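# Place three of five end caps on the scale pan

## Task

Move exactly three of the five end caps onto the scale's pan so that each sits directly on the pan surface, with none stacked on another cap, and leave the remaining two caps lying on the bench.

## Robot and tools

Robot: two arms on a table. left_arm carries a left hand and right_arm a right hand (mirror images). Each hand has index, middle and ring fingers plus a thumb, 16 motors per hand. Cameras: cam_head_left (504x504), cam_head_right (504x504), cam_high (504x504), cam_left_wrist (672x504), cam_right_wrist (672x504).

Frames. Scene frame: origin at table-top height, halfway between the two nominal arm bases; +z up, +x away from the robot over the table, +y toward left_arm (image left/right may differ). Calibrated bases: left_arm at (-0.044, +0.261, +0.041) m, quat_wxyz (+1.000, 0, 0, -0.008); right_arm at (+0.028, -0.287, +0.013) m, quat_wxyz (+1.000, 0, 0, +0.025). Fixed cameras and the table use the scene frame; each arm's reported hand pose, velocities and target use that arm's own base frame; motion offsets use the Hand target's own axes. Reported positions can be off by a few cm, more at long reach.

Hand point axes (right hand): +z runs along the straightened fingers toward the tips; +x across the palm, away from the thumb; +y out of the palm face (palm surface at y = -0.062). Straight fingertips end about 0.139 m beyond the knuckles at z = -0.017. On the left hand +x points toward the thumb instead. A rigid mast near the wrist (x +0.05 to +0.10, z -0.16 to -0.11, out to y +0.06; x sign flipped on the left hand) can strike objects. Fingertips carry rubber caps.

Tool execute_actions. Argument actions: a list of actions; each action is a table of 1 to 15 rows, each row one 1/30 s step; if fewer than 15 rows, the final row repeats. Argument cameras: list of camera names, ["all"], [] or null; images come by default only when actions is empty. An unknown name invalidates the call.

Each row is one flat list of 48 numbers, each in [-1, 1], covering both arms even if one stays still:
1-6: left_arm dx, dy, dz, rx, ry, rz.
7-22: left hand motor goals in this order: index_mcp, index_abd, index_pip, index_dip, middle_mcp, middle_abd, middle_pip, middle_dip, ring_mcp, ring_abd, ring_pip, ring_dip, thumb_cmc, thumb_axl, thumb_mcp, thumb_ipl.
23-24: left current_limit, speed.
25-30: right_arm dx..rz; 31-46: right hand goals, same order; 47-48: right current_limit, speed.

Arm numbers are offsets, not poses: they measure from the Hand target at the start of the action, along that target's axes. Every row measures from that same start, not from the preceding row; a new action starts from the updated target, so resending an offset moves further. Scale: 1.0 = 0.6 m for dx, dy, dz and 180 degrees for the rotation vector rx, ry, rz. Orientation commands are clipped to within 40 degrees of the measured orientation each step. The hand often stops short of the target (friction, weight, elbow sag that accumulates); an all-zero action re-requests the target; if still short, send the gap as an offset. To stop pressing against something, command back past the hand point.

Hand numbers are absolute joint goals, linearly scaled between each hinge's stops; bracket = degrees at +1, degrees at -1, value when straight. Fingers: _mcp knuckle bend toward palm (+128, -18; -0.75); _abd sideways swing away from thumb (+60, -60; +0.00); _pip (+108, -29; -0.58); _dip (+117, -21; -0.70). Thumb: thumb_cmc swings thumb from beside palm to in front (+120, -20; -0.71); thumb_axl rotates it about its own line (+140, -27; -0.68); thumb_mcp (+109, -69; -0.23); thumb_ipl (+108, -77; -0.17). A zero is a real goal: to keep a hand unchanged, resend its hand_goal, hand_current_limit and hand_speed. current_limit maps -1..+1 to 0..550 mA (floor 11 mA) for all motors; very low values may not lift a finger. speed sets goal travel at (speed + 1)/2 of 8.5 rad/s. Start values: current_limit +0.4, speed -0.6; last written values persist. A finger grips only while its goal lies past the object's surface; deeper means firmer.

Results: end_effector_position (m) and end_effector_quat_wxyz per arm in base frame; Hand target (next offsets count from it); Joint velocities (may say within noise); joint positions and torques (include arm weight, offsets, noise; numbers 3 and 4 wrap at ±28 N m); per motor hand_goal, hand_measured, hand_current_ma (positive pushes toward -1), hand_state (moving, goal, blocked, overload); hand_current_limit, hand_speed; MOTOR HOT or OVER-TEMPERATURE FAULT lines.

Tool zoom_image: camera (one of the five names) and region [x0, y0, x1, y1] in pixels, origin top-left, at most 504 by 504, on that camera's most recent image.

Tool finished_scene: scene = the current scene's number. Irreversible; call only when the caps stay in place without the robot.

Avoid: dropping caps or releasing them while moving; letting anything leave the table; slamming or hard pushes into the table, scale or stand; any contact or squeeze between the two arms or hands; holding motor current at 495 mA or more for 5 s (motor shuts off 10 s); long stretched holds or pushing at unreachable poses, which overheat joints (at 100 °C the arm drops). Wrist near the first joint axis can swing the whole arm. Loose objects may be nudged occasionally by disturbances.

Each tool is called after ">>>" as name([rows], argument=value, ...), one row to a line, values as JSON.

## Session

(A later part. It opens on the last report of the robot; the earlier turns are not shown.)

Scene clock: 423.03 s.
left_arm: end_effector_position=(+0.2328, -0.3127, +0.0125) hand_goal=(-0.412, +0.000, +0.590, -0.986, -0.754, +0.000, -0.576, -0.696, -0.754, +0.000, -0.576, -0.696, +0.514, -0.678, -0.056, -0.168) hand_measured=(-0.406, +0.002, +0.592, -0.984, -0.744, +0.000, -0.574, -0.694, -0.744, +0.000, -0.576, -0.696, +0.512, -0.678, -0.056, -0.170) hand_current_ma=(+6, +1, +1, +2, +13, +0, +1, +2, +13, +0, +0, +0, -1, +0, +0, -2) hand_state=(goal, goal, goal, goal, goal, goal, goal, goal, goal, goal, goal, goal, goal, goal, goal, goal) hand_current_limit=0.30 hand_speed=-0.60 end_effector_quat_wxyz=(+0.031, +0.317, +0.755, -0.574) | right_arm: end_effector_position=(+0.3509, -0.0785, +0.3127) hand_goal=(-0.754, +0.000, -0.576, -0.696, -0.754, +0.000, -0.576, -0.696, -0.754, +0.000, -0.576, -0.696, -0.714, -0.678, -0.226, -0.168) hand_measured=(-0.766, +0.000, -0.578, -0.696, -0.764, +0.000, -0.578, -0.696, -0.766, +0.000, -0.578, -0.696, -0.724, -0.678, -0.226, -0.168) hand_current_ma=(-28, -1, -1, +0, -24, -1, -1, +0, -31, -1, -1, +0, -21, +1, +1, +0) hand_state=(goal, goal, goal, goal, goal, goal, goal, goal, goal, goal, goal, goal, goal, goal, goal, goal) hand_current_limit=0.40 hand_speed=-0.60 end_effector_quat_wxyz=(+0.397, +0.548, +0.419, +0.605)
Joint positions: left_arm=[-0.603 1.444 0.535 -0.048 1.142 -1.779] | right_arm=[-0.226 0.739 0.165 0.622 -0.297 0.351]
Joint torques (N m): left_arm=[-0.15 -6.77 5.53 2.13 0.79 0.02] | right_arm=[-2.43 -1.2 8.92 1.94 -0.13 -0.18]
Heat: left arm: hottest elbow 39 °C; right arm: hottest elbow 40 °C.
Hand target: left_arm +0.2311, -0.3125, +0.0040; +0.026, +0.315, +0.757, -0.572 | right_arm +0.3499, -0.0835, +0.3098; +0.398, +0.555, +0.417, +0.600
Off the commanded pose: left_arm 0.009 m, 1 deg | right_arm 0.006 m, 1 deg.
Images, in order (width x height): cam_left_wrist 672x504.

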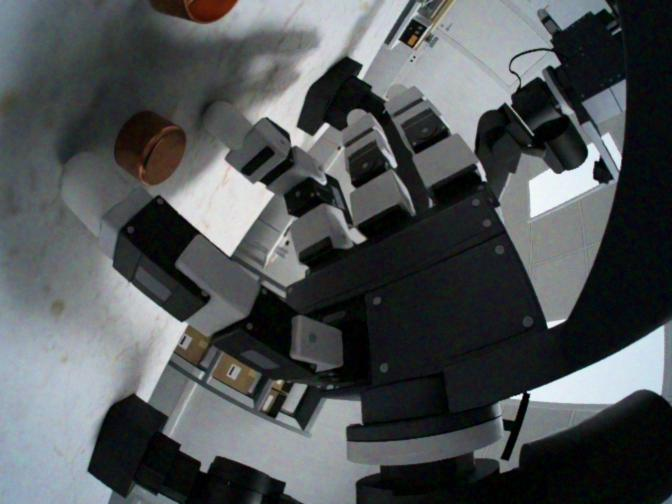

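>>> execute_actions([
  [[0.0087,0.0012,0.0017,0,0,0,-0.411,0,0.591,-0.986,-0.754,0,-0.576,-0.696,-0.754,0,-0.576,-0.696,0.514,-0.678,-0.056,-0.168,0.3,-0.6,0,0,0,0,0,0,-0.754,0,-0.576,-0.696,-0.754,0,-0.576,-0.696,-0.754,0,-0.576,-0.696,-0.714,-0.678,-0.226,-0.168,0.4,-0.6]],
  [[0,0,0,0,0,0,-0.22,0,0.591,-0.986,-0.754,0,-0.576,-0.696,-0.754,0,-0.576,-0.696,0.514,-0.678,0.05,-0.168,0.3,-0.8,0,0,0,0,0,0,-0.754,0,-0.576,-0.696,-0.754,0,-0.576,-0.696,-0.754,0,-0.576,-0.696,-0.714,-0.678,-0.226,-0.168,0.4,-0.6]],
  [[0,0,0,0,0,0,-0.05,0,0.591,-0.986,-0.754,0,-0.576,-0.696,-0.754,0,-0.576,-0.696,0.514,-0.678,0.15,-0.168,0.4,-0.8,0,0,0,0,0,0,-0.754,0,-0.576,-0.696,-0.754,0,-0.576,-0.696,-0.754,0,-0.576,-0.696,-0.714,-0.678,-0.226,-0.168,0.4,-0.6]],
], cameras=["cam_left_wrist"])

>>> zoom_image(camera="cam_left_wrist", region=[0, 0, 322, 300])

Scene clock: 430.60 s.
left_arm: end_effector_position=(+0.2300, -0.3112, +0.0098) hand_goal=(-0.050, +0.000, +0.590, -0.986, -0.754, +0.000, -0.576, -0.696, -0.754, +0.000, -0.576, -0.696, +0.514, -0.678, +0.150, -0.168) hand_measured=(-0.182, +0.002, +0.568, -0.998, -0.744, +0.000, -0.574, -0.694, -0.744, +0.000, -0.576, -0.696, +0.512, -0.678, +0.072, -0.186) hand_current_ma=(-385, +1, -35, -16, +13, +0, +1, +2, +13, +0, +0, +0, -1, +0, -312, -45) hand_state=(blocked, goal, blocked, goal, goal, goal, goal, goal, goal, goal, goal, goal, goal, goal, blocked, goal) hand_current_limit=0.40 hand_speed=-0.80 end_effector_quat_wxyz=(+0.033, +0.318, +0.754, -0.574) | right_arm: end_effector_position=(+0.3509, -0.0785, +0.3127) hand_goal=(-0.754, +0.000, -0.576, -0.696, -0.754, +0.000, -0.576, -0.696, -0.754, +0.000, -0.576, -0.696, -0.714, -0.678, -0.226, -0.168) hand_measured=(-0.766, +0.000, -0.578, -0.696, -0.764, +0.000, -0.578, -0.696, -0.766, +0.000, -0.578, -0.696, -0.724, -0.678, -0.226, -0.168) hand_current_ma=(-28, -1, -1, +0, -24, -1, -1, +0, -31, -1, -1, +0, -21, +1, +1, +0) hand_state=(goal, goal, goal, goal, goal, goal, goal, goal, goal, goal, goal, goal, goal, goal, goal, goal) hand_current_limit=0.40 hand_speed=-0.60 end_effector_quat_wxyz=(+0.397, +0.548, +0.419, +0.605)
Joint positions: left_arm=[-0.604 1.444 0.52 -0.023 1.141 -1.784] | right_arm=[-0.226 0.739 0.165 0.622 -0.297 0.351]
Joint torques (N m): left_arm=[-0.32 -6.53 5.41 1.99 0.74 0] | right_arm=[-2.43 -1.2 8.91 1.95 -0.13 -0.18]
Heat: left arm: hottest elbow 37 °C; right arm: hottest elbow 40 °C.
Hand target: left_arm +0.2267, -0.3110, +0.0010; +0.025, +0.315, +0.757, -0.572 | right_arm +0.3499, -0.0835, +0.3098; +0.398, +0.555, +0.417, +0.600
Off the commanded pose: left_arm 0.009 m, 1 deg | right_arm 0.006 m, 1 deg.
Images, in order (width x height): cam_left_wrist 672x504.

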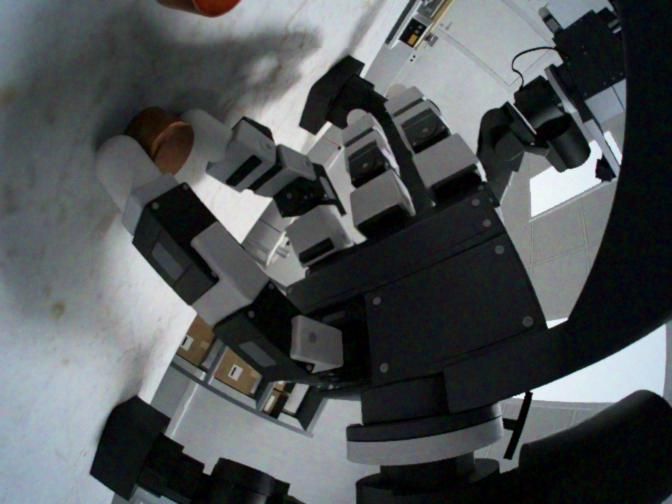

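Scaled by 1.565 from the camera's 672x504 image, which has a finer 960x720 frame.

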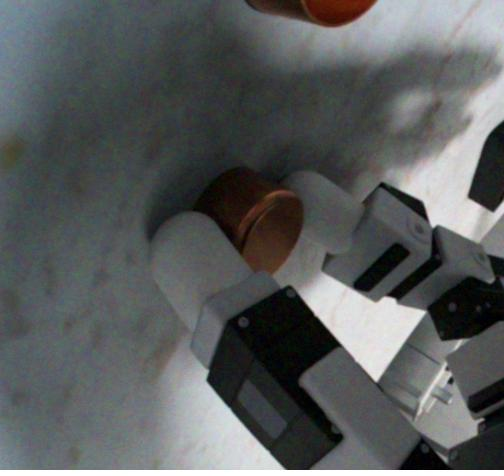

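>>> execute_actions([
  [[-0.0677,-0.1448,-0.0581,0,0,0,-0.05,0,0.591,-0.986,-0.754,0,-0.576,-0.696,-0.754,0,-0.576,-0.696,0.514,-0.678,0.15,-0.168,0.4,-0.8,0,0,0,0,0,0,-0.754,0,-0.576,-0.696,-0.754,0,-0.576,-0.696,-0.754,0,-0.576,-0.696,-0.714,-0.678,-0.226,-0.168,0.4,-0.6]],
  [[-0.0677,-0.1448,-0.0581,0,0,0,-0.05,0,0.591,-0.986,-0.754,0,-0.576,-0.696,-0.754,0,-0.576,-0.696,0.514,-0.678,0.15,-0.168,0.4,-0.8,0,0,0,0,0,0,-0.754,0,-0.576,-0.696,-0.754,0,-0.576,-0.696,-0.754,0,-0.576,-0.696,-0.714,-0.678,-0.226,-0.168,0.4,-0.6]],
  [[-0.0072,0.0622,-0.1462,-0.031,-0.0663,-0.0266,-0.05,0,0.591,-0.986,-0.754,0,-0.576,-0.696,-0.754,0,-0.576,-0.696,0.514,-0.678,0.15,-0.168,0.4,-0.8,0,0,0,0,0,0,-0.754,0,-0.576,-0.696,-0.754,0,-0.576,-0.696,-0.754,0,-0.576,-0.696,-0.714,-0.678,-0.226,-0.168,0.4,-0.6]],
  [[-0.0258,0.0645,-0.13,-0.031,-0.0663,-0.0266,-0.05,0,0.591,-0.986,-0.754,0,-0.576,-0.696,-0.754,0,-0.576,-0.696,0.514,-0.678,0.15,-0.168,0.4,-0.8,0,0,0,0,0,0,-0.754,0,-0.576,-0.696,-0.754,0,-0.576,-0.696,-0.754,0,-0.576,-0.696,-0.714,-0.678,-0.226,-0.168,0.4,-0.6]],
  [[-0.0693,0.0772,-0.111,-0.031,-0.0663,-0.0266,-0.05,0,0.591,-0.986,-0.754,0,-0.576,-0.696,-0.754,0,-0.576,-0.696,0.514,-0.678,0.15,-0.168,0.4,-0.8,0,0,0,0,0,0,-0.754,0,-0.576,-0.696,-0.754,0,-0.576,-0.696,-0.754,0,-0.576,-0.696,-0.714,-0.678,-0.226,-0.168,0.4,-0.6]],
  [[-0.1167,0.0958,-0.1028,-0.031,-0.0663,-0.0266,-0.05,0,0.591,-0.986,-0.754,0,-0.576,-0.696,-0.754,0,-0.576,-0.696,0.514,-0.678,0.15,-0.168,0.4,-0.8,0,0,0,0,0,0,-0.754,0,-0.576,-0.696,-0.754,0,-0.576,-0.696,-0.754,0,-0.576,-0.696,-0.714,-0.678,-0.226,-0.168,0.4,-0.6]],
  [[-0.1457,0.1135,-0.1127,-0.031,-0.0663,-0.0266,-0.05,0,0.591,-0.986,-0.754,0,-0.576,-0.696,-0.754,0,-0.576,-0.696,0.514,-0.678,0.15,-0.168,0.4,-0.8,0,0,0,0,0,0,-0.754,0,-0.576,-0.696,-0.754,0,-0.576,-0.696,-0.754,0,-0.576,-0.696,-0.714,-0.678,-0.226,-0.168,0.4,-0.6]],
], cameras=["cam_left_wrist","cam_head_left","cam_head_right"])

>>> zoom_image(camera="cam_head_right", region=[0, 190, 160, 350])

Scene clock: 457.60 s.
left_arm: end_effector_position=(+0.4451, +0.1363, +0.1916) hand_goal=(-0.050, +0.000, +0.590, -0.986, -0.754, +0.000, -0.576, -0.696, -0.754, +0.000, -0.576, -0.696, +0.514, -0.678, +0.150, -0.168) hand_measured=(-0.172, +0.000, +0.552, -0.998, -0.744, +0.000, -0.574, -0.694, -0.744, +0.000, -0.576, -0.696, +0.512, -0.678, +0.072, -0.188) hand_current_ma=(-385, +0, -78, -18, +13, +0, +1, +2, +13, +0, +0, +0, -1, +0, -307, -52) hand_state=(blocked, goal, blocked, goal, goal, goal, goal, goal, goal, goal, goal, goal, goal, goal, blocked, blocked) hand_current_limit=0.40 hand_speed=-0.80 end_effector_quat_wxyz=(+0.337, -0.188, +0.801, -0.457) | right_arm: end_effector_position=(+0.3509, -0.0785, +0.3127) hand_goal=(-0.754, +0.000, -0.576, -0.696, -0.754, +0.000, -0.576, -0.696, -0.754, +0.000, -0.576, -0.696, -0.714, -0.678, -0.226, -0.168) hand_measured=(-0.766, +0.000, -0.578, -0.696, -0.764, +0.000, -0.578, -0.696, -0.766, +0.000, -0.578, -0.696, -0.724, -0.678, -0.226, -0.168) hand_current_ma=(-28, -1, -1, +0, -24, -1, -1, +0, -31, -1, -1, +0, -21, +1, +1, +0) hand_state=(goal, goal, goal, goal, goal, goal, goal, goal, goal, goal, goal, goal, goal, goal, goal, goal) hand_current_limit=0.40 hand_speed=-0.60 end_effector_quat_wxyz=(+0.397, +0.548, +0.419, +0.605)
Joint positions: left_arm=[0.563 1.31 0.986 -0.578 1.103 -1.891] | right_arm=[-0.226 0.739 0.165 0.622 -0.297 0.351]
Joint torques (N m): left_arm=[-0.73 -8.59 12.05 2.22 0.82 -0.02] | right_arm=[-2.43 -1.2 8.91 1.94 -0.14 -0.18]
Heat: left arm: hottest elbow 36 °C; right arm: hottest elbow 40 °C.
Hand target: left_arm +0.4646, +0.1425, +0.2065; +0.351, -0.176, +0.800, -0.454 | right_arm +0.3499, -0.0835, +0.3098; +0.398, +0.555, +0.417, +0.600
Off the commanded pose: left_arm 0.025 m, 2 deg | right_arm 0.006 m, 1 deg.
Images, in order (width x height): cam_head_left 504x504, cam_head_right 504x504, cam_left_wrist 672x504.

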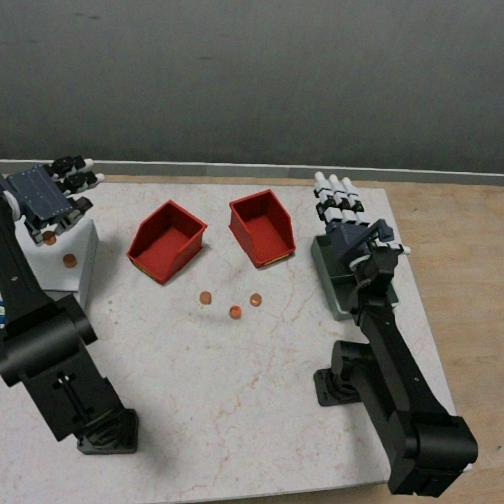

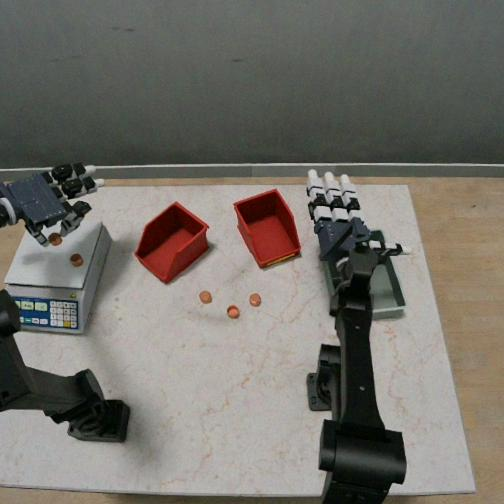

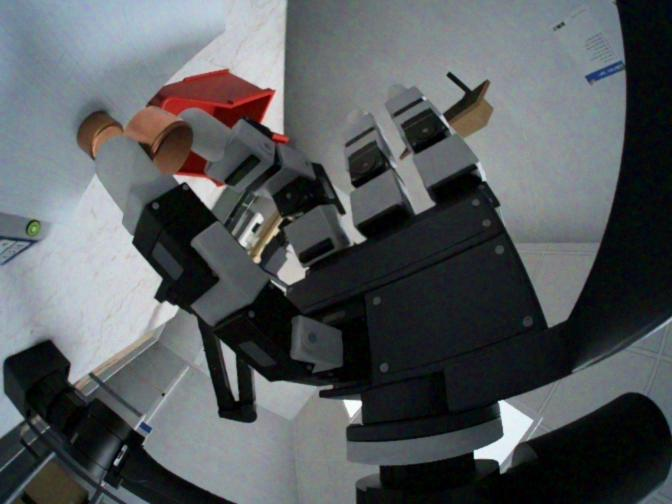

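Scaled by 3.150 from the camera's 504x504 image, which has a finer 720x720 frame.

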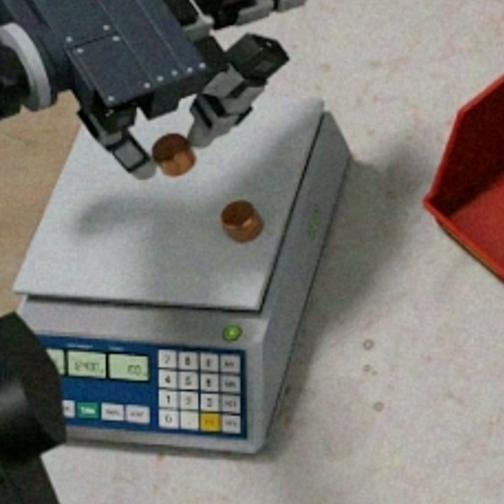

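>>> execute_actions([
  [[0.0299,0.0639,0.0257,0,0,0,-0.05,0,0.591,-0.986,-0.754,0,-0.576,-0.696,-0.754,0,-0.576,-0.696,0.514,-0.678,0.15,-0.168,0.4,-0.8,0,0,0,0,0,0,-0.754,0,-0.576,-0.696,-0.754,0,-0.576,-0.696,-0.754,0,-0.576,-0.696,-0.714,-0.678,-0.226,-0.168,0.4,-0.6]],
  [[0.0299,0.0639,0.0257,0,0,0,-0.05,0,0.591,-0.986,-0.754,0,-0.576,-0.696,-0.754,0,-0.576,-0.696,0.514,-0.678,0.15,-0.168,0.4,-0.8,0,0,0,0,0,0,-0.754,0,-0.576,-0.696,-0.754,0,-0.576,-0.696,-0.754,0,-0.576,-0.696,-0.714,-0.678,-0.226,-0.168,0.4,-0.6]],
  [[0.003,0.0064,0.0026,0,0,0,-0.05,0,0.591,-0.986,-0.754,0,-0.576,-0.696,-0.754,0,-0.576,-0.696,0.514,-0.678,0.15,-0.168,0.4,-0.8,0,0,0,0,0,0,-0.754,0,-0.576,-0.696,-0.754,0,-0.576,-0.696,-0.754,0,-0.576,-0.696,-0.714,-0.678,-0.226,-0.168,0.4,-0.6]],
], cameras=["cam_head_right"])

>>> zoom_image(camera="cam_head_right", region=[0, 190, 160, 350])

Scene clock: 465.47 s.
left_arm: end_effector_position=(+0.4617, +0.1465, +0.1218) hand_goal=(-0.050, +0.000, +0.590, -0.986, -0.754, +0.000, -0.576, -0.696, -0.754, +0.000, -0.576, -0.696, +0.514, -0.678, +0.150, -0.168) hand_measured=(-0.172, +0.000, +0.552, -0.998, -0.744, +0.000, -0.574, -0.694, -0.744, +0.000, -0.576, -0.696, +0.512, -0.678, +0.072, -0.188) hand_current_ma=(-385, +0, -78, -18, +13, +0, +1, +2, +13, +0, +0, +0, -1, +0, -307, -52) hand_state=(blocked, goal, blocked, goal, goal, goal, goal, goal, goal, goal, goal, goal, goal, goal, blocked, blocked) hand_current_limit=0.40 hand_speed=-0.80 end_effector_quat_wxyz=(+0.358, -0.174, +0.799, -0.451) | right_arm: end_effector_position=(+0.3509, -0.0785, +0.3127) hand_goal=(-0.754, +0.000, -0.576, -0.696, -0.754, +0.000, -0.576, -0.696, -0.754, +0.000, -0.576, -0.696, -0.714, -0.678, -0.226, -0.168) hand_measured=(-0.766, +0.000, -0.578, -0.696, -0.764, +0.000, -0.578, -0.696, -0.766, +0.000, -0.578, -0.696, -0.724, -0.678, -0.226, -0.168) hand_current_ma=(-28, -1, -1, +0, -24, -1, -1, +0, -31, -1, -1, +0, -21, +1, +1, +0) hand_state=(goal, goal, goal, goal, goal, goal, goal, goal, goal, goal, goal, goal, goal, goal, goal, goal) hand_current_limit=0.40 hand_speed=-0.60 end_effector_quat_wxyz=(+0.397, +0.548, +0.419, +0.605)
Joint positions: left_arm=[0.562 1.425 0.881 -0.302 1.103 -1.895] | right_arm=[-0.226 0.739 0.165 0.622 -0.297 0.351]
Joint torques (N m): left_arm=[-0.67 -9.52 7.58 2.33 0.73 -0.04] | right_arm=[-2.43 -1.26 8.91 1.94 -0.14 -0.18]
Heat: left arm: hottest elbow 37 °C; right arm: hottest elbow 40 °C.
Hand target: left_arm +0.4647, +0.1426, +0.1118; +0.351, -0.176, +0.800, -0.454 | right_arm +0.3499, -0.0835, +0.3098; +0.398, +0.555, +0.417, +0.600
Off the commanded pose: left_arm 0.011 m, 1 deg | right_arm 0.006 m, 1 deg.
Images, in order (width x height): cam_head_right 504x504.

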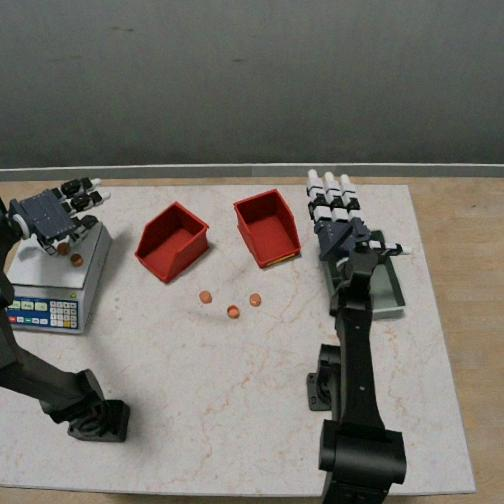

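Scaled by 3.150 from the camera's 504x504 image, which has a finer 720x720 frame.

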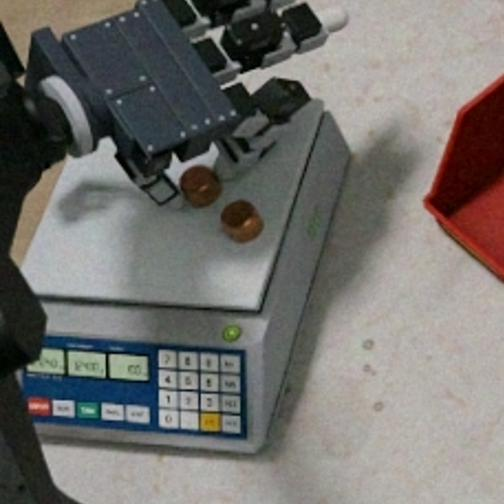

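>>> execute_actions([
  [[0.003,0.0064,0.0026,0,0,0,-0.05,0,0.591,-0.986,-0.754,0,-0.576,-0.696,-0.754,0,-0.576,-0.696,0.514,-0.678,0.15,-0.168,0.4,-0.8,0,0,0,0,0,0,-0.754,0,-0.576,-0.696,-0.754,0,-0.576,-0.696,-0.754,0,-0.576,-0.696,-0.714,-0.678,-0.226,-0.168,0.4,-0.6]],
])

Scene clock: 473.83 s.
left_arm: end_effector_position=(+0.4620, +0.1466, +0.1187) hand_goal=(-0.050, +0.000, +0.590, -0.986, -0.754, +0.000, -0.576, -0.696, -0.754, +0.000, -0.576, -0.696, +0.514, -0.678, +0.150, -0.168) hand_measured=(-0.172, +0.000, +0.552, -0.998, -0.744, +0.000, -0.574, -0.694, -0.744, +0.000, -0.576, -0.696, +0.512, -0.678, +0.072, -0.188) hand_current_ma=(-385, +0, -78, -18, +13, +0, +1, +2, +13, +0, +0, +0, -1, +0, -307, -52) hand_state=(blocked, goal, blocked, goal, goal, goal, goal, goal, goal, goal, goal, goal, goal, goal, blocked, blocked) hand_current_limit=0.40 hand_speed=-0.80 end_effector_quat_wxyz=(+0.359, -0.173, +0.799, -0.450) | right_arm: end_effector_position=(+0.3509, -0.0785, +0.3127) hand_goal=(-0.754, +0.000, -0.576, -0.696, -0.754, +0.000, -0.576, -0.696, -0.754, +0.000, -0.576, -0.696, -0.714, -0.678, -0.226, -0.168) hand_measured=(-0.766, +0.000, -0.578, -0.696, -0.764, +0.000, -0.578, -0.696, -0.766, +0.000, -0.578, -0.696, -0.724, -0.678, -0.226, -0.168) hand_current_ma=(-28, -1, -1, +0, -24, -1, -1, +0, -31, -1, -1, +0, -21, +1, +1, +0) hand_state=(goal, goal, goal, goal, goal, goal, goal, goal, goal, goal, goal, goal, goal, goal, goal, goal) hand_current_limit=0.40 hand_speed=-0.60 end_effector_quat_wxyz=(+0.397, +0.548, +0.419, +0.605)
Joint positions: left_arm=[0.562 1.43 0.875 -0.289 1.103 -1.895] | right_arm=[-0.226 0.739 0.165 0.622 -0.297 0.351]
Joint torques (N m): left_arm=[-0.73 -9.29 7.51 2.3 0.73 -0.04] | right_arm=[-2.43 -1.2 8.91 1.95 -0.14 -0.18]
Heat: left arm: hottest elbow 37 °C; right arm: hottest elbow 40 °C.
Hand target: left_arm +0.4649, +0.1427, +0.1073; +0.351, -0.176, +0.800, -0.454 | right_arm +0.3499, -0.0835, +0.3098; +0.398, +0.555, +0.417, +0.600
Off the commanded pose: left_arm 0.012 m, 1 deg | right_arm 0.006 m, 1 deg.

>>> execute_actions([
  [[0.003,0.0064,0.0026,0,0,0,-0.05,0,0.591,-0.986,-0.754,0,-0.576,-0.696,-0.754,0,-0.576,-0.696,0.514,-0.678,0.15,-0.168,0.4,-0.8,0,0,0,0,0,0,-0.754,0,-0.576,-0.696,-0.754,0,-0.576,-0.696,-0.754,0,-0.576,-0.696,-0.714,-0.678,-0.226,-0.168,0.4,-0.6]],
])

Scene clock: 477.33 s.
left_arm: end_effector_position=(+0.4632, +0.1473, +0.1182) hand_goal=(-0.050, +0.000, +0.590, -0.986, -0.754, +0.000, -0.576, -0.696, -0.754, +0.000, -0.576, -0.696, +0.514, -0.678, +0.150, -0.168) hand_measured=(-0.170, +0.000, +0.552, -0.998, -0.744, +0.000, -0.574, -0.694, -0.744, +0.000, -0.576, -0.696, +0.512, -0.678, +0.072, -0.190) hand_current_ma=(-385, +0, -78, -18, +13, +0, +1, +2, +13, +0, +0, +0, -1, +0, -307, -56) hand_state=(blocked, goal, blocked, goal, goal, goal, goal, goal, goal, goal, goal, goal, goal, goal, blocked, blocked) hand_current_limit=0.40 hand_speed=-0.80 end_effector_quat_wxyz=(+0.362, -0.171, +0.799, -0.449) | right_arm: end_effector_position=(+0.3509, -0.0785, +0.3127) hand_goal=(-0.754, +0.000, -0.576, -0.696, -0.754, +0.000, -0.576, -0.696, -0.754, +0.000, -0.576, -0.696, -0.714, -0.678, -0.226, -0.168) hand_measured=(-0.766, +0.000, -0.578, -0.696, -0.764, +0.000, -0.578, -0.696, -0.766, +0.000, -0.578, -0.696, -0.724, -0.678, -0.226, -0.168) hand_current_ma=(-28, -1, -1, +0, -24, -1, -1, +0, -31, -1, -1, +0, -21, +1, +1, +0) hand_state=(goal, goal, goal, goal, goal, goal, goal, goal, goal, goal, goal, goal, goal, goal, goal, goal) hand_current_limit=0.40 hand_speed=-0.60 end_effector_quat_wxyz=(+0.397, +0.548, +0.419, +0.605)
Joint positions: left_arm=[0.562 1.431 0.872 -0.275 1.103 -1.897] | right_arm=[-0.226 0.739 0.165 0.622 -0.297 0.351]
Joint torques (N m): left_arm=[-0.73 -8.88 7.24 2.29 0.72 -0.02] | right_arm=[-2.43 -1.26 8.91 1.94 -0.14 -0.18]
Heat: left arm: hottest elbow 36 °C; right arm: hottest elbow 40 °C.
Hand target: left_arm +0.4648, +0.1426, +0.1027; +0.351, -0.176, +0.800, -0.454 | right_arm +0.3499, -0.0835, +0.3098; +0.398, +0.555, +0.417, +0.600
Off the commanded pose: left_arm 0.016 m, 2 deg | right_arm 0.006 m, 1 deg.

>>> execute_actions([
  [[-0.004,-0.0085,-0.0034,0,0,0,-0.24,0,0.591,-0.986,-0.754,0,-0.576,-0.696,-0.754,0,-0.576,-0.696,0.514,-0.678,0.02,-0.168,0.3,-0.88,0,0,0,0,0,0,-0.754,0,-0.576,-0.696,-0.754,0,-0.576,-0.696,-0.754,0,-0.576,-0.696,-0.714,-0.678,-0.226,-0.168,0.4,-0.6]],
  [[-0.0272,-0.0218,-0.0112,0,0,0,-0.33,0,0.591,-0.986,-0.754,0,-0.576,-0.696,-0.754,0,-0.576,-0.696,0.514,-0.678,0.0,-0.168,0.3,-0.8,0,0,0,0,0,0,-0.754,0,-0.576,-0.696,-0.754,0,-0.576,-0.696,-0.754,0,-0.576,-0.696,-0.714,-0.678,-0.226,-0.168,0.4,-0.6]],
  [[-0.0199,-0.0426,-0.0171,0,0,0,-0.35,0,0.591,-0.986,-0.754,0,-0.576,-0.696,-0.754,0,-0.576,-0.696,0.514,-0.678,-0.02,-0.168,0.3,-0.8,0,0,0,0,0,0,-0.754,0,-0.576,-0.696,-0.754,0,-0.576,-0.696,-0.754,0,-0.576,-0.696,-0.714,-0.678,-0.226,-0.168,0.4,-0.6]],
  [[-0.0199,-0.0426,-0.0171,0,0,0,-0.35,0,0.591,-0.986,-0.754,0,-0.576,-0.696,-0.754,0,-0.576,-0.696,0.514,-0.678,-0.02,-0.168,0.3,-0.8,0,0,0,0,0,0,-0.754,0,-0.576,-0.696,-0.754,0,-0.576,-0.696,-0.754,0,-0.576,-0.696,-0.714,-0.678,-0.226,-0.168,0.4,-0.6]],
], cameras=["cam_left_wrist","cam_head_right","cam_head_left"])

>>> zoom_image(camera="cam_head_right", region=[0, 190, 160, 350])

>>> zoom_image(camera="cam_head_left", region=[150, 270, 300, 360])

Scene clock: 487.20 s.
left_arm: end_effector_position=(+0.4597, +0.1451, +0.1677) hand_goal=(-0.350, +0.000, +0.590, -0.986, -0.754, +0.000, -0.576, -0.696, -0.754, +0.000, -0.576, -0.696, +0.514, -0.678, -0.020, -0.168) hand_measured=(-0.340, +0.002, +0.592, -0.984, -0.744, +0.000, -0.574, -0.694, -0.744, +0.000, -0.576, -0.696, +0.512, -0.678, -0.018, -0.170) hand_current_ma=(+12, +1, +1, +2, +13, +0, +1, +2, +13, +0, +0, +0, -1, +0, +2, -2) hand_state=(goal, goal, goal, goal, goal, goal, goal, goal, goal, goal, goal, goal, goal, goal, goal, goal) hand_current_limit=0.30 hand_speed=-0.80 end_effector_quat_wxyz=(+0.338, -0.189, +0.800, -0.458) | right_arm: end_effector_position=(+0.3509, -0.0785, +0.3127) hand_goal=(-0.754, +0.000, -0.576, -0.696, -0.754, +0.000, -0.576, -0.696, -0.754, +0.000, -0.576, -0.696, -0.714, -0.678, -0.226, -0.168) hand_measured=(-0.766, +0.000, -0.578, -0.696, -0.764, +0.000, -0.578, -0.696, -0.766, +0.000, -0.578, -0.696, -0.724, -0.678, -0.226, -0.168) hand_current_ma=(-28, -1, -1, +0, -24, -1, -1, +0, -31, -1, -1, +0, -21, +1, +1, +0) hand_state=(goal, goal, goal, goal, goal, goal, goal, goal, goal, goal, goal, goal, goal, goal, goal, goal) hand_current_limit=0.40 hand_speed=-0.60 end_effector_quat_wxyz=(+0.397, +0.548, +0.419, +0.605)
Joint positions: left_arm=[0.562 1.378 0.983 -0.501 1.103 -1.897] | right_arm=[-0.226 0.739 0.165 0.622 -0.297 0.351]
Joint torques (N m): left_arm=[-0.21 -11.87 11.36 0.85 0.92 0.05] | right_arm=[-2.43 -1.2 8.92 1.94 -0.13 -0.18]
Heat: left arm: hottest elbow 36 °C; right arm: hottest elbow 40 °C.
Hand target: left_arm +0.4706, +0.1495, +0.1888; +0.351, -0.176, +0.800, -0.454 | right_arm +0.3499, -0.0835, +0.3098; +0.398, +0.555, +0.417, +0.600
Off the commanded pose: left_arm 0.024 m, 2 deg | right_arm 0.006 m, 1 deg.
Images, in order (width x height): cam_head_left 504x504, cam_head_right 504x504, cam_left_wrist 672x504.

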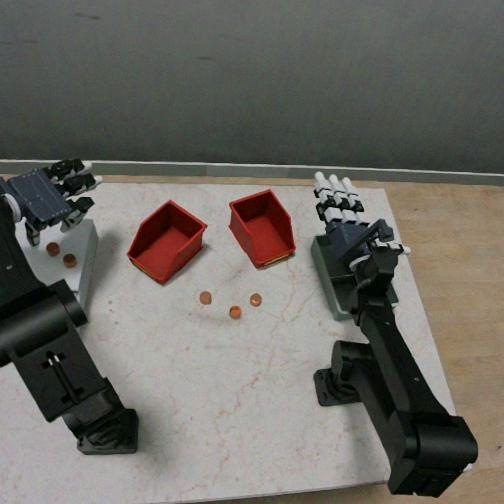

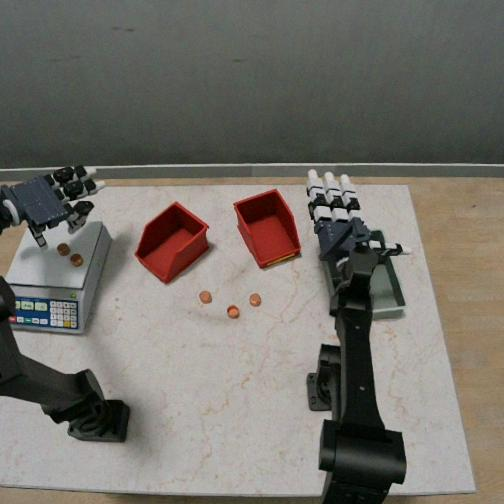

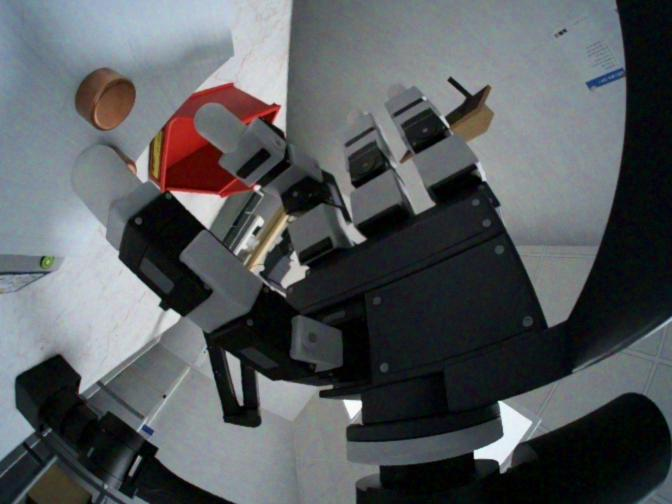

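Scaled by 3.150 from the camera's 504x504 image, which has a finer 720x720 frame.

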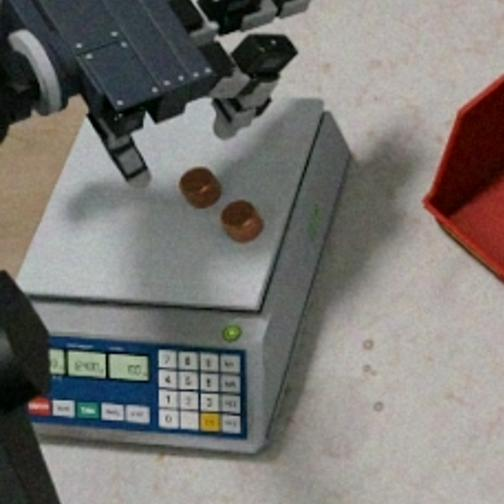

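Scaled by 3.360 from the camera's 504x504 image, which has a finer 720x720 frame.

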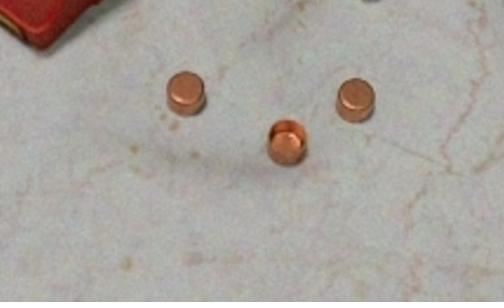

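>>> execute_actions([
  [[0.1187,-0.1527,0.0712,0.031,0.0663,0.0266,-0.411,0,0.591,-0.986,-0.754,0,-0.576,-0.696,-0.754,0,-0.576,-0.696,0.514,-0.678,-0.056,-0.168,0.3,-0.6,0,0,0,0,0,0,-0.754,0,-0.576,-0.696,-0.754,0,-0.576,-0.696,-0.754,0,-0.576,-0.696,-0.714,-0.678,-0.226,-0.168,0.4,-0.6]],
  [[0.1283,-0.0938,0.0842,0.031,0.0663,0.0266,-0.411,0,0.591,-0.986,-0.754,0,-0.576,-0.696,-0.754,0,-0.576,-0.696,0.514,-0.678,-0.056,-0.168,0.3,-0.6,0,0,0,0,0,0,-0.754,0,-0.576,-0.696,-0.754,0,-0.576,-0.696,-0.754,0,-0.576,-0.696,-0.714,-0.678,-0.226,-0.168,0.4,-0.6]],
  [[0.0953,-0.0833,0.0965,0.031,0.0663,0.0266,-0.411,0,0.591,-0.986,-0.754,0,-0.576,-0.696,-0.754,0,-0.576,-0.696,0.514,-0.678,-0.056,-0.168,0.3,-0.6,0,0,0,0,0,0,-0.754,0,-0.576,-0.696,-0.754,0,-0.576,-0.696,-0.754,0,-0.576,-0.696,-0.714,-0.678,-0.226,-0.168,0.4,-0.6]],
  [[0.0738,-0.0023,0.1637,0.031,0.0663,0.0266,-0.411,0,0.591,-0.986,-0.754,0,-0.576,-0.696,-0.754,0,-0.576,-0.696,0.514,-0.678,-0.056,-0.168,0.3,-0.6,0,0,0,0,0,0,-0.754,0,-0.576,-0.696,-0.754,0,-0.576,-0.696,-0.754,0,-0.576,-0.696,-0.714,-0.678,-0.226,-0.168,0.4,-0.6]],
  [[0.0447,0.0142,0.2052,0.031,0.0663,0.0266,-0.411,0,0.591,-0.986,-0.754,0,-0.576,-0.696,-0.754,0,-0.576,-0.696,0.514,-0.678,-0.056,-0.168,0.3,-0.6,0,0,0,0,0,0,-0.754,0,-0.576,-0.696,-0.754,0,-0.576,-0.696,-0.754,0,-0.576,-0.696,-0.714,-0.678,-0.226,-0.168,0.4,-0.6]],
  [[0.0398,0.0852,0.0342,0,0,0,-0.411,0,0.591,-0.986,-0.754,0,-0.576,-0.696,-0.754,0,-0.576,-0.696,0.514,-0.678,-0.056,-0.168,0.3,-0.6,0,0,0,0,0,0,-0.754,0,-0.576,-0.696,-0.754,0,-0.576,-0.696,-0.754,0,-0.576,-0.696,-0.714,-0.678,-0.226,-0.168,0.4,-0.6]],
], cameras=["cam_left_wrist","cam_head_left"])

>>> zoom_image(camera="cam_left_wrist", region=[0, 0, 322, 300])

Scene clock: 505.53 s.
left_arm: end_effector_position=(+0.2989, -0.3450, +0.0577) hand_goal=(-0.412, +0.000, +0.590, -0.986, -0.754, +0.000, -0.576, -0.696, -0.754, +0.000, -0.576, -0.696, +0.514, -0.678, -0.056, -0.168) hand_measured=(-0.406, +0.002, +0.590, -0.984, -0.744, +0.000, -0.574, -0.694, -0.744, +0.000, -0.576, -0.696, +0.512, -0.678, -0.056, -0.170) hand_current_ma=(+6, +1, +0, +2, +13, +0, +1, +2, +13, +0, +0, +0, -1, +0, +0, -2) hand_state=(goal, goal, goal, goal, goal, goal, goal, goal, goal, goal, goal, goal, goal, goal, goal, goal) hand_current_limit=0.30 hand_speed=-0.60 end_effector_quat_wxyz=(+0.027, +0.317, +0.755, -0.573) | right_arm: end_effector_position=(+0.3509, -0.0785, +0.3127) hand_goal=(-0.754, +0.000, -0.576, -0.696, -0.754, +0.000, -0.576, -0.696, -0.754, +0.000, -0.576, -0.696, -0.714, -0.678, -0.226, -0.168) hand_measured=(-0.766, +0.000, -0.578, -0.696, -0.764, +0.000, -0.578, -0.696, -0.766, +0.000, -0.578, -0.696, -0.724, -0.678, -0.226, -0.168) hand_current_ma=(-28, -1, -1, +0, -24, -1, -1, +0, -31, -1, -1, +0, -21, +1, +1, +0) hand_state=(goal, goal, goal, goal, goal, goal, goal, goal, goal, goal, goal, goal, goal, goal, goal, goal) hand_current_limit=0.40 hand_speed=-0.60 end_effector_quat_wxyz=(+0.397, +0.548, +0.419, +0.605)
Joint positions: left_arm=[-0.575 1.509 0.792 -0.304 1.157 -1.715] | right_arm=[-0.226 0.739 0.165 0.622 -0.297 0.351]
Joint torques (N m): left_arm=[-0.15 -9.99 7.01 1.99 0.83 -0.05] | right_arm=[-2.43 -1.2 8.92 1.92 -0.13 -0.18]
Heat: left arm: hottest elbow 36 °C; right arm: hottest elbow 40 °C.
Hand target: left_arm +0.3004, -0.3473, +0.0521; +0.026, +0.315, +0.757, -0.572 | right_arm +0.3499, -0.0835, +0.3098; +0.398, +0.555, +0.417, +0.600
Off the commanded pose: left_arm 0.006 m, 0 deg | right_arm 0.006 m, 1 deg.
Images, in order (width x height): cam_head_left 504x504, cam_left_wrist 672x504.

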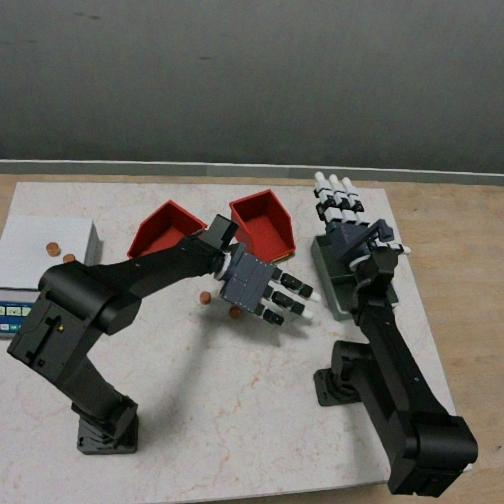

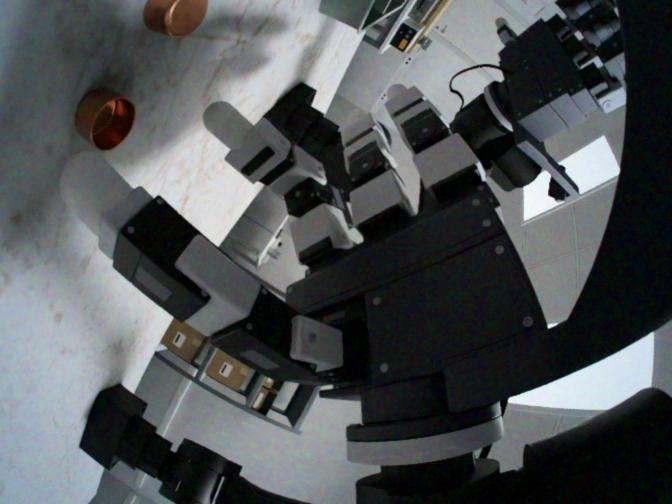

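Scaled by 1.565 from the camera's 672x504 image, which has a finer 960x720 frame.

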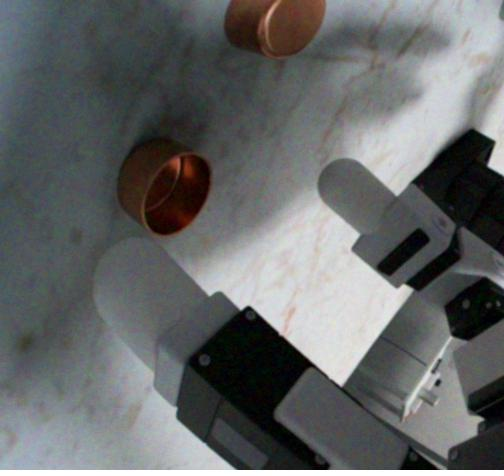

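>>> execute_actions([
  [[0.0284,0.0378,0.0192,0,0,0,-0.411,0,0.591,-0.986,-0.754,0,-0.576,-0.696,-0.754,0,-0.576,-0.696,0.514,-0.678,-0.056,-0.168,0.3,-0.6,0,0,0,0,0,0,-0.754,0,-0.576,-0.696,-0.754,0,-0.576,-0.696,-0.754,0,-0.576,-0.696,-0.714,-0.678,-0.226,-0.168,0.4,-0.6]],
], cameras=["cam_left_wrist"])

>>> zoom_image(camera="cam_left_wrist", region=[0, 0, 322, 300])

Scene clock: 512.60 s.
left_arm: end_effector_position=(+0.2973, -0.3437, +0.0309) hand_goal=(-0.412, +0.000, +0.590, -0.986, -0.754, +0.000, -0.576, -0.696, -0.754, +0.000, -0.576, -0.696, +0.514, -0.678, -0.056, -0.168) hand_measured=(-0.406, +0.002, +0.590, -0.984, -0.744, +0.000, -0.574, -0.694, -0.744, +0.000, -0.576, -0.696, +0.512, -0.678, -0.056, -0.170) hand_current_ma=(+6, +1, +0, +2, +13, +0, +1, +2, +13, +0, +0, +0, -1, +0, +0, -2) hand_state=(goal, goal, goal, goal, goal, goal, goal, goal, goal, goal, goal, goal, goal, goal, goal, goal) hand_current_limit=0.30 hand_speed=-0.60 end_effector_quat_wxyz=(+0.033, +0.317, +0.755, -0.573) | right_arm: end_effector_position=(+0.3509, -0.0785, +0.3127) hand_goal=(-0.754, +0.000, -0.576, -0.696, -0.754, +0.000, -0.576, -0.696, -0.754, +0.000, -0.576, -0.696, -0.714, -0.678, -0.226, -0.168) hand_measured=(-0.766, +0.000, -0.578, -0.696, -0.764, +0.000, -0.578, -0.696, -0.766, +0.000, -0.578, -0.696, -0.724, -0.678, -0.226, -0.168) hand_current_ma=(-28, -1, -1, +0, -24, -1, -1, +0, -31, -1, -1, +0, -21, +1, +1, +0) hand_state=(goal, goal, goal, goal, goal, goal, goal, goal, goal, goal, goal, goal, goal, goal, goal, goal) hand_current_limit=0.40 hand_speed=-0.60 end_effector_quat_wxyz=(+0.397, +0.548, +0.419, +0.605)
Joint positions: left_arm=[-0.575 1.559 0.75 -0.19 1.154 -1.73] | right_arm=[-0.226 0.739 0.165 0.622 -0.297 0.351]
Joint torques (N m): left_arm=[-0.62 -9.7 6.27 1.96 0.79 -0.05] | right_arm=[-2.37 -1.2 8.92 1.94 -0.13 -0.18]
Heat: left arm: hottest elbow 36 °C; right arm: hottest elbow 40 °C.
Hand target: left_arm +0.2946, -0.3465, +0.0222; +0.026, +0.315, +0.757, -0.572 | right_arm +0.3499, -0.0835, +0.3098; +0.398, +0.555, +0.417, +0.600
Off the commanded pose: left_arm 0.010 m, 1 deg | right_arm 0.006 m, 1 deg.
Images, in order (width x height): cam_left_wrist 672x504.

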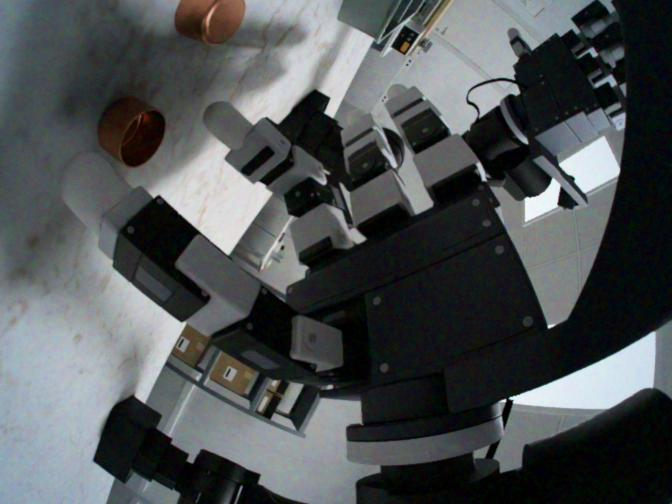

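Scaled by 1.565 from the camera's 672x504 image, which has a finer 960x720 frame.

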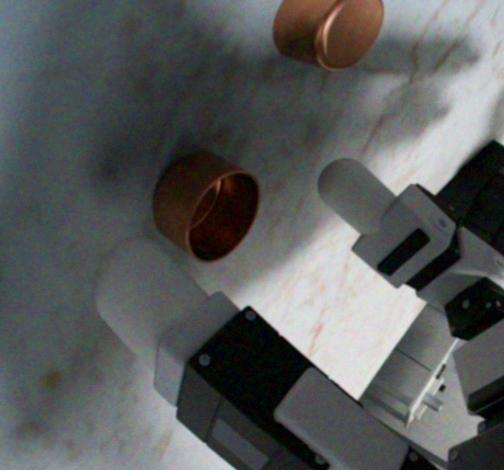

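>>> execute_actions([
  [[0.0155,0.0252,0.0133,0,0,0,-0.411,0,0.591,-0.986,-0.754,0,-0.576,-0.696,-0.754,0,-0.576,-0.696,0.514,-0.678,-0.056,-0.168,0.3,-0.6,0,0,0,0,0,0,-0.754,0,-0.576,-0.696,-0.754,0,-0.576,-0.696,-0.754,0,-0.576,-0.696,-0.714,-0.678,-0.226,-0.168,0.4,-0.6]],
], cameras=["cam_left_wrist"])

>>> zoom_image(camera="cam_left_wrist", region=[0, 0, 322, 300])

Scene clock: 520.20 s.
left_arm: end_effector_position=(+0.2966, -0.3446, +0.0133) hand_goal=(-0.412, +0.000, +0.590, -0.986, -0.754, +0.000, -0.576, -0.696, -0.754, +0.000, -0.576, -0.696, +0.514, -0.678, -0.056, -0.168) hand_measured=(-0.406, +0.002, +0.592, -0.984, -0.744, +0.000, -0.574, -0.694, -0.744, +0.000, -0.576, -0.696, +0.512, -0.678, -0.056, -0.170) hand_current_ma=(+6, +1, +1, +2, +13, +0, +1, +2, +13, +0, +0, +0, -1, +0, +0, -2) hand_state=(goal, goal, goal, goal, goal, goal, goal, goal, goal, goal, goal, goal, goal, goal, goal, goal) hand_current_limit=0.30 hand_speed=-0.60 end_effector_quat_wxyz=(+0.035, +0.317, +0.754, -0.574) | right_arm: end_effector_position=(+0.3509, -0.0785, +0.3127) hand_goal=(-0.754, +0.000, -0.576, -0.696, -0.754, +0.000, -0.576, -0.696, -0.754, +0.000, -0.576, -0.696, -0.714, -0.678, -0.226, -0.168) hand_measured=(-0.766, +0.000, -0.578, -0.696, -0.764, +0.000, -0.578, -0.696, -0.766, +0.000, -0.578, -0.696, -0.724, -0.678, -0.226, -0.168) hand_current_ma=(-28, -1, -1, +0, -24, -1, -1, +0, -31, -1, -1, +0, -21, +1, +1, +0) hand_state=(goal, goal, goal, goal, goal, goal, goal, goal, goal, goal, goal, goal, goal, goal, goal, goal) hand_current_limit=0.40 hand_speed=-0.60 end_effector_quat_wxyz=(+0.397, +0.548, +0.419, +0.605)
Joint positions: left_arm=[-0.578 1.6 0.73 -0.117 1.152 -1.739] | right_arm=[-0.226 0.739 0.165 0.622 -0.297 0.351]
Joint torques (N m): left_arm=[-0.73 -9.64 5.82 2.09 0.78 -0.06] | right_arm=[-2.43 -1.26 8.92 1.95 -0.13 -0.18]
Heat: left arm: hottest elbow 35 °C; right arm: hottest elbow 40 °C.
Hand target: left_arm +0.2920, -0.3472, +0.0028; +0.026, +0.315, +0.757, -0.572 | right_arm +0.3499, -0.0835, +0.3098; +0.398, +0.555, +0.417, +0.600
Off the commanded pose: left_arm 0.012 m, 1 deg | right_arm 0.006 m, 1 deg.
Images, in order (width x height): cam_left_wrist 672x504.

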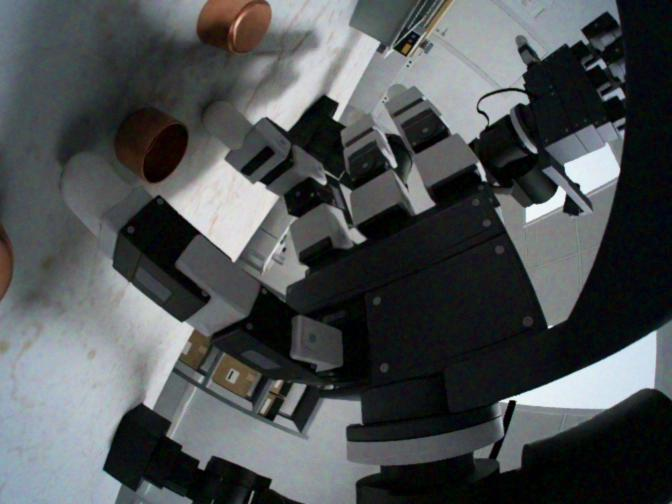

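Scaled by 1.565 from the camera's 672x504 image, which has a finer 960x720 frame.

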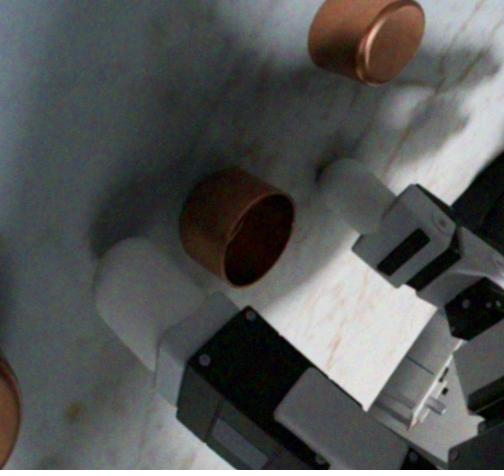

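>>> execute_actions([
  [[0.0052,0.001,0.0012,0,0,0,-0.411,0,0.591,-0.986,-0.754,0,-0.576,-0.696,-0.754,0,-0.576,-0.696,0.514,-0.678,-0.056,-0.168,0.3,-0.6,0,0,0,0,0,0,-0.754,0,-0.576,-0.696,-0.754,0,-0.576,-0.696,-0.754,0,-0.576,-0.696,-0.714,-0.678,-0.226,-0.168,0.4,-0.6]],
  [[0,0,0,0,0,0,-0.22,0,0.591,-0.986,-0.754,0,-0.576,-0.696,-0.754,0,-0.576,-0.696,0.514,-0.678,0.05,-0.168,0.3,-0.8,0,0,0,0,0,0,-0.754,0,-0.576,-0.696,-0.754,0,-0.576,-0.696,-0.754,0,-0.576,-0.696,-0.714,-0.678,-0.226,-0.168,0.4,-0.6]],
  [[0,0,0,0,0,0,-0.05,0,0.591,-0.986,-0.754,0,-0.576,-0.696,-0.754,0,-0.576,-0.696,0.514,-0.678,0.15,-0.168,0.4,-0.8,0,0,0,0,0,0,-0.754,0,-0.576,-0.696,-0.754,0,-0.576,-0.696,-0.754,0,-0.576,-0.696,-0.714,-0.678,-0.226,-0.168,0.4,-0.6]],
], cameras=["cam_left_wrist"])

>>> zoom_image(camera="cam_left_wrist", region=[0, 0, 322, 300])

Scene clock: 529.30 s.
left_arm: end_effector_position=(+0.2946, -0.3452, +0.0121) hand_goal=(-0.050, +0.000, +0.590, -0.986, -0.754, +0.000, -0.576, -0.696, -0.754, +0.000, -0.576, -0.696, +0.514, -0.678, +0.150, -0.168) hand_measured=(-0.180, +0.002, +0.568, -0.998, -0.744, +0.000, -0.574, -0.694, -0.744, +0.000, -0.576, -0.696, +0.512, -0.678, +0.070, -0.188) hand_current_ma=(-385, +1, -38, -17, +13, +0, +1, +2, +13, +0, +0, +0, -1, +0, -319, -51) hand_state=(blocked, goal, blocked, goal, goal, goal, goal, goal, goal, goal, goal, goal, goal, goal, blocked, blocked) hand_current_limit=0.40 hand_speed=-0.80 end_effector_quat_wxyz=(+0.035, +0.318, +0.754, -0.574) | right_arm: end_effector_position=(+0.3509, -0.0785, +0.3127) hand_goal=(-0.754, +0.000, -0.576, -0.696, -0.754, +0.000, -0.576, -0.696, -0.754, +0.000, -0.576, -0.696, -0.714, -0.678, -0.226, -0.168) hand_measured=(-0.766, +0.000, -0.578, -0.696, -0.764, +0.000, -0.578, -0.696, -0.766, +0.000, -0.578, -0.696, -0.724, -0.678, -0.226, -0.168) hand_current_ma=(-28, -1, -1, +0, -24, -1, -1, +0, -31, -1, -1, +0, -21, +1, +1, +0) hand_state=(goal, goal, goal, goal, goal, goal, goal, goal, goal, goal, goal, goal, goal, goal, goal, goal) hand_current_limit=0.40 hand_speed=-0.60 end_effector_quat_wxyz=(+0.397, +0.548, +0.419, +0.605)
Joint positions: left_arm=[-0.582 1.6 0.724 -0.103 1.151 -1.746] | right_arm=[-0.226 0.739 0.165 0.622 -0.297 0.351]
Joint torques (N m): left_arm=[-0.62 -9.64 5.63 2.02 0.77 -0.02] | right_arm=[-2.37 -1.2 8.91 1.95 -0.13 -0.19]
Heat: left arm: hottest elbow 35 °C; right arm: hottest elbow 40 °C.
Hand target: left_arm +0.2898, -0.3463, +0.0008; +0.026, +0.315, +0.757, -0.572 | right_arm +0.3499, -0.0835, +0.3098; +0.398, +0.555, +0.417, +0.600
Off the commanded pose: left_arm 0.012 m, 1 deg | right_arm 0.006 m, 1 deg.
Images, in order (width x height): cam_left_wrist 672x504.

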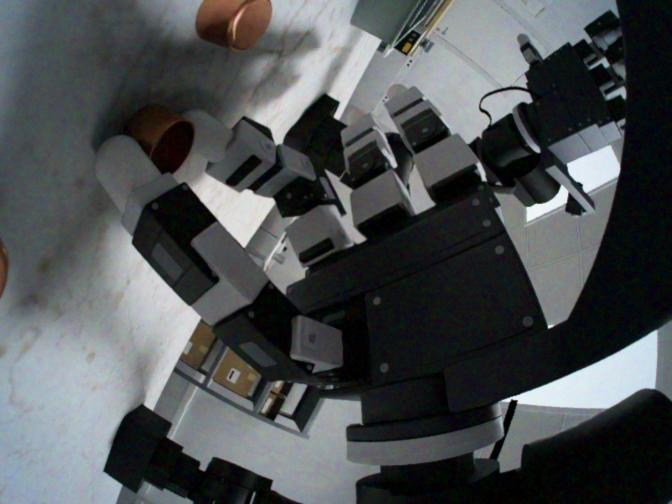

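Scaled by 1.565 from the camera's 672x504 image, which has a finer 960x720 frame.

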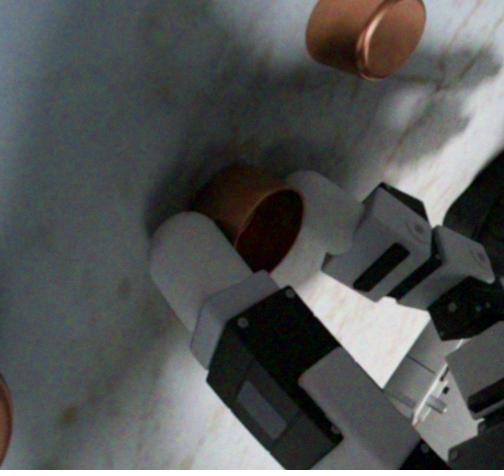

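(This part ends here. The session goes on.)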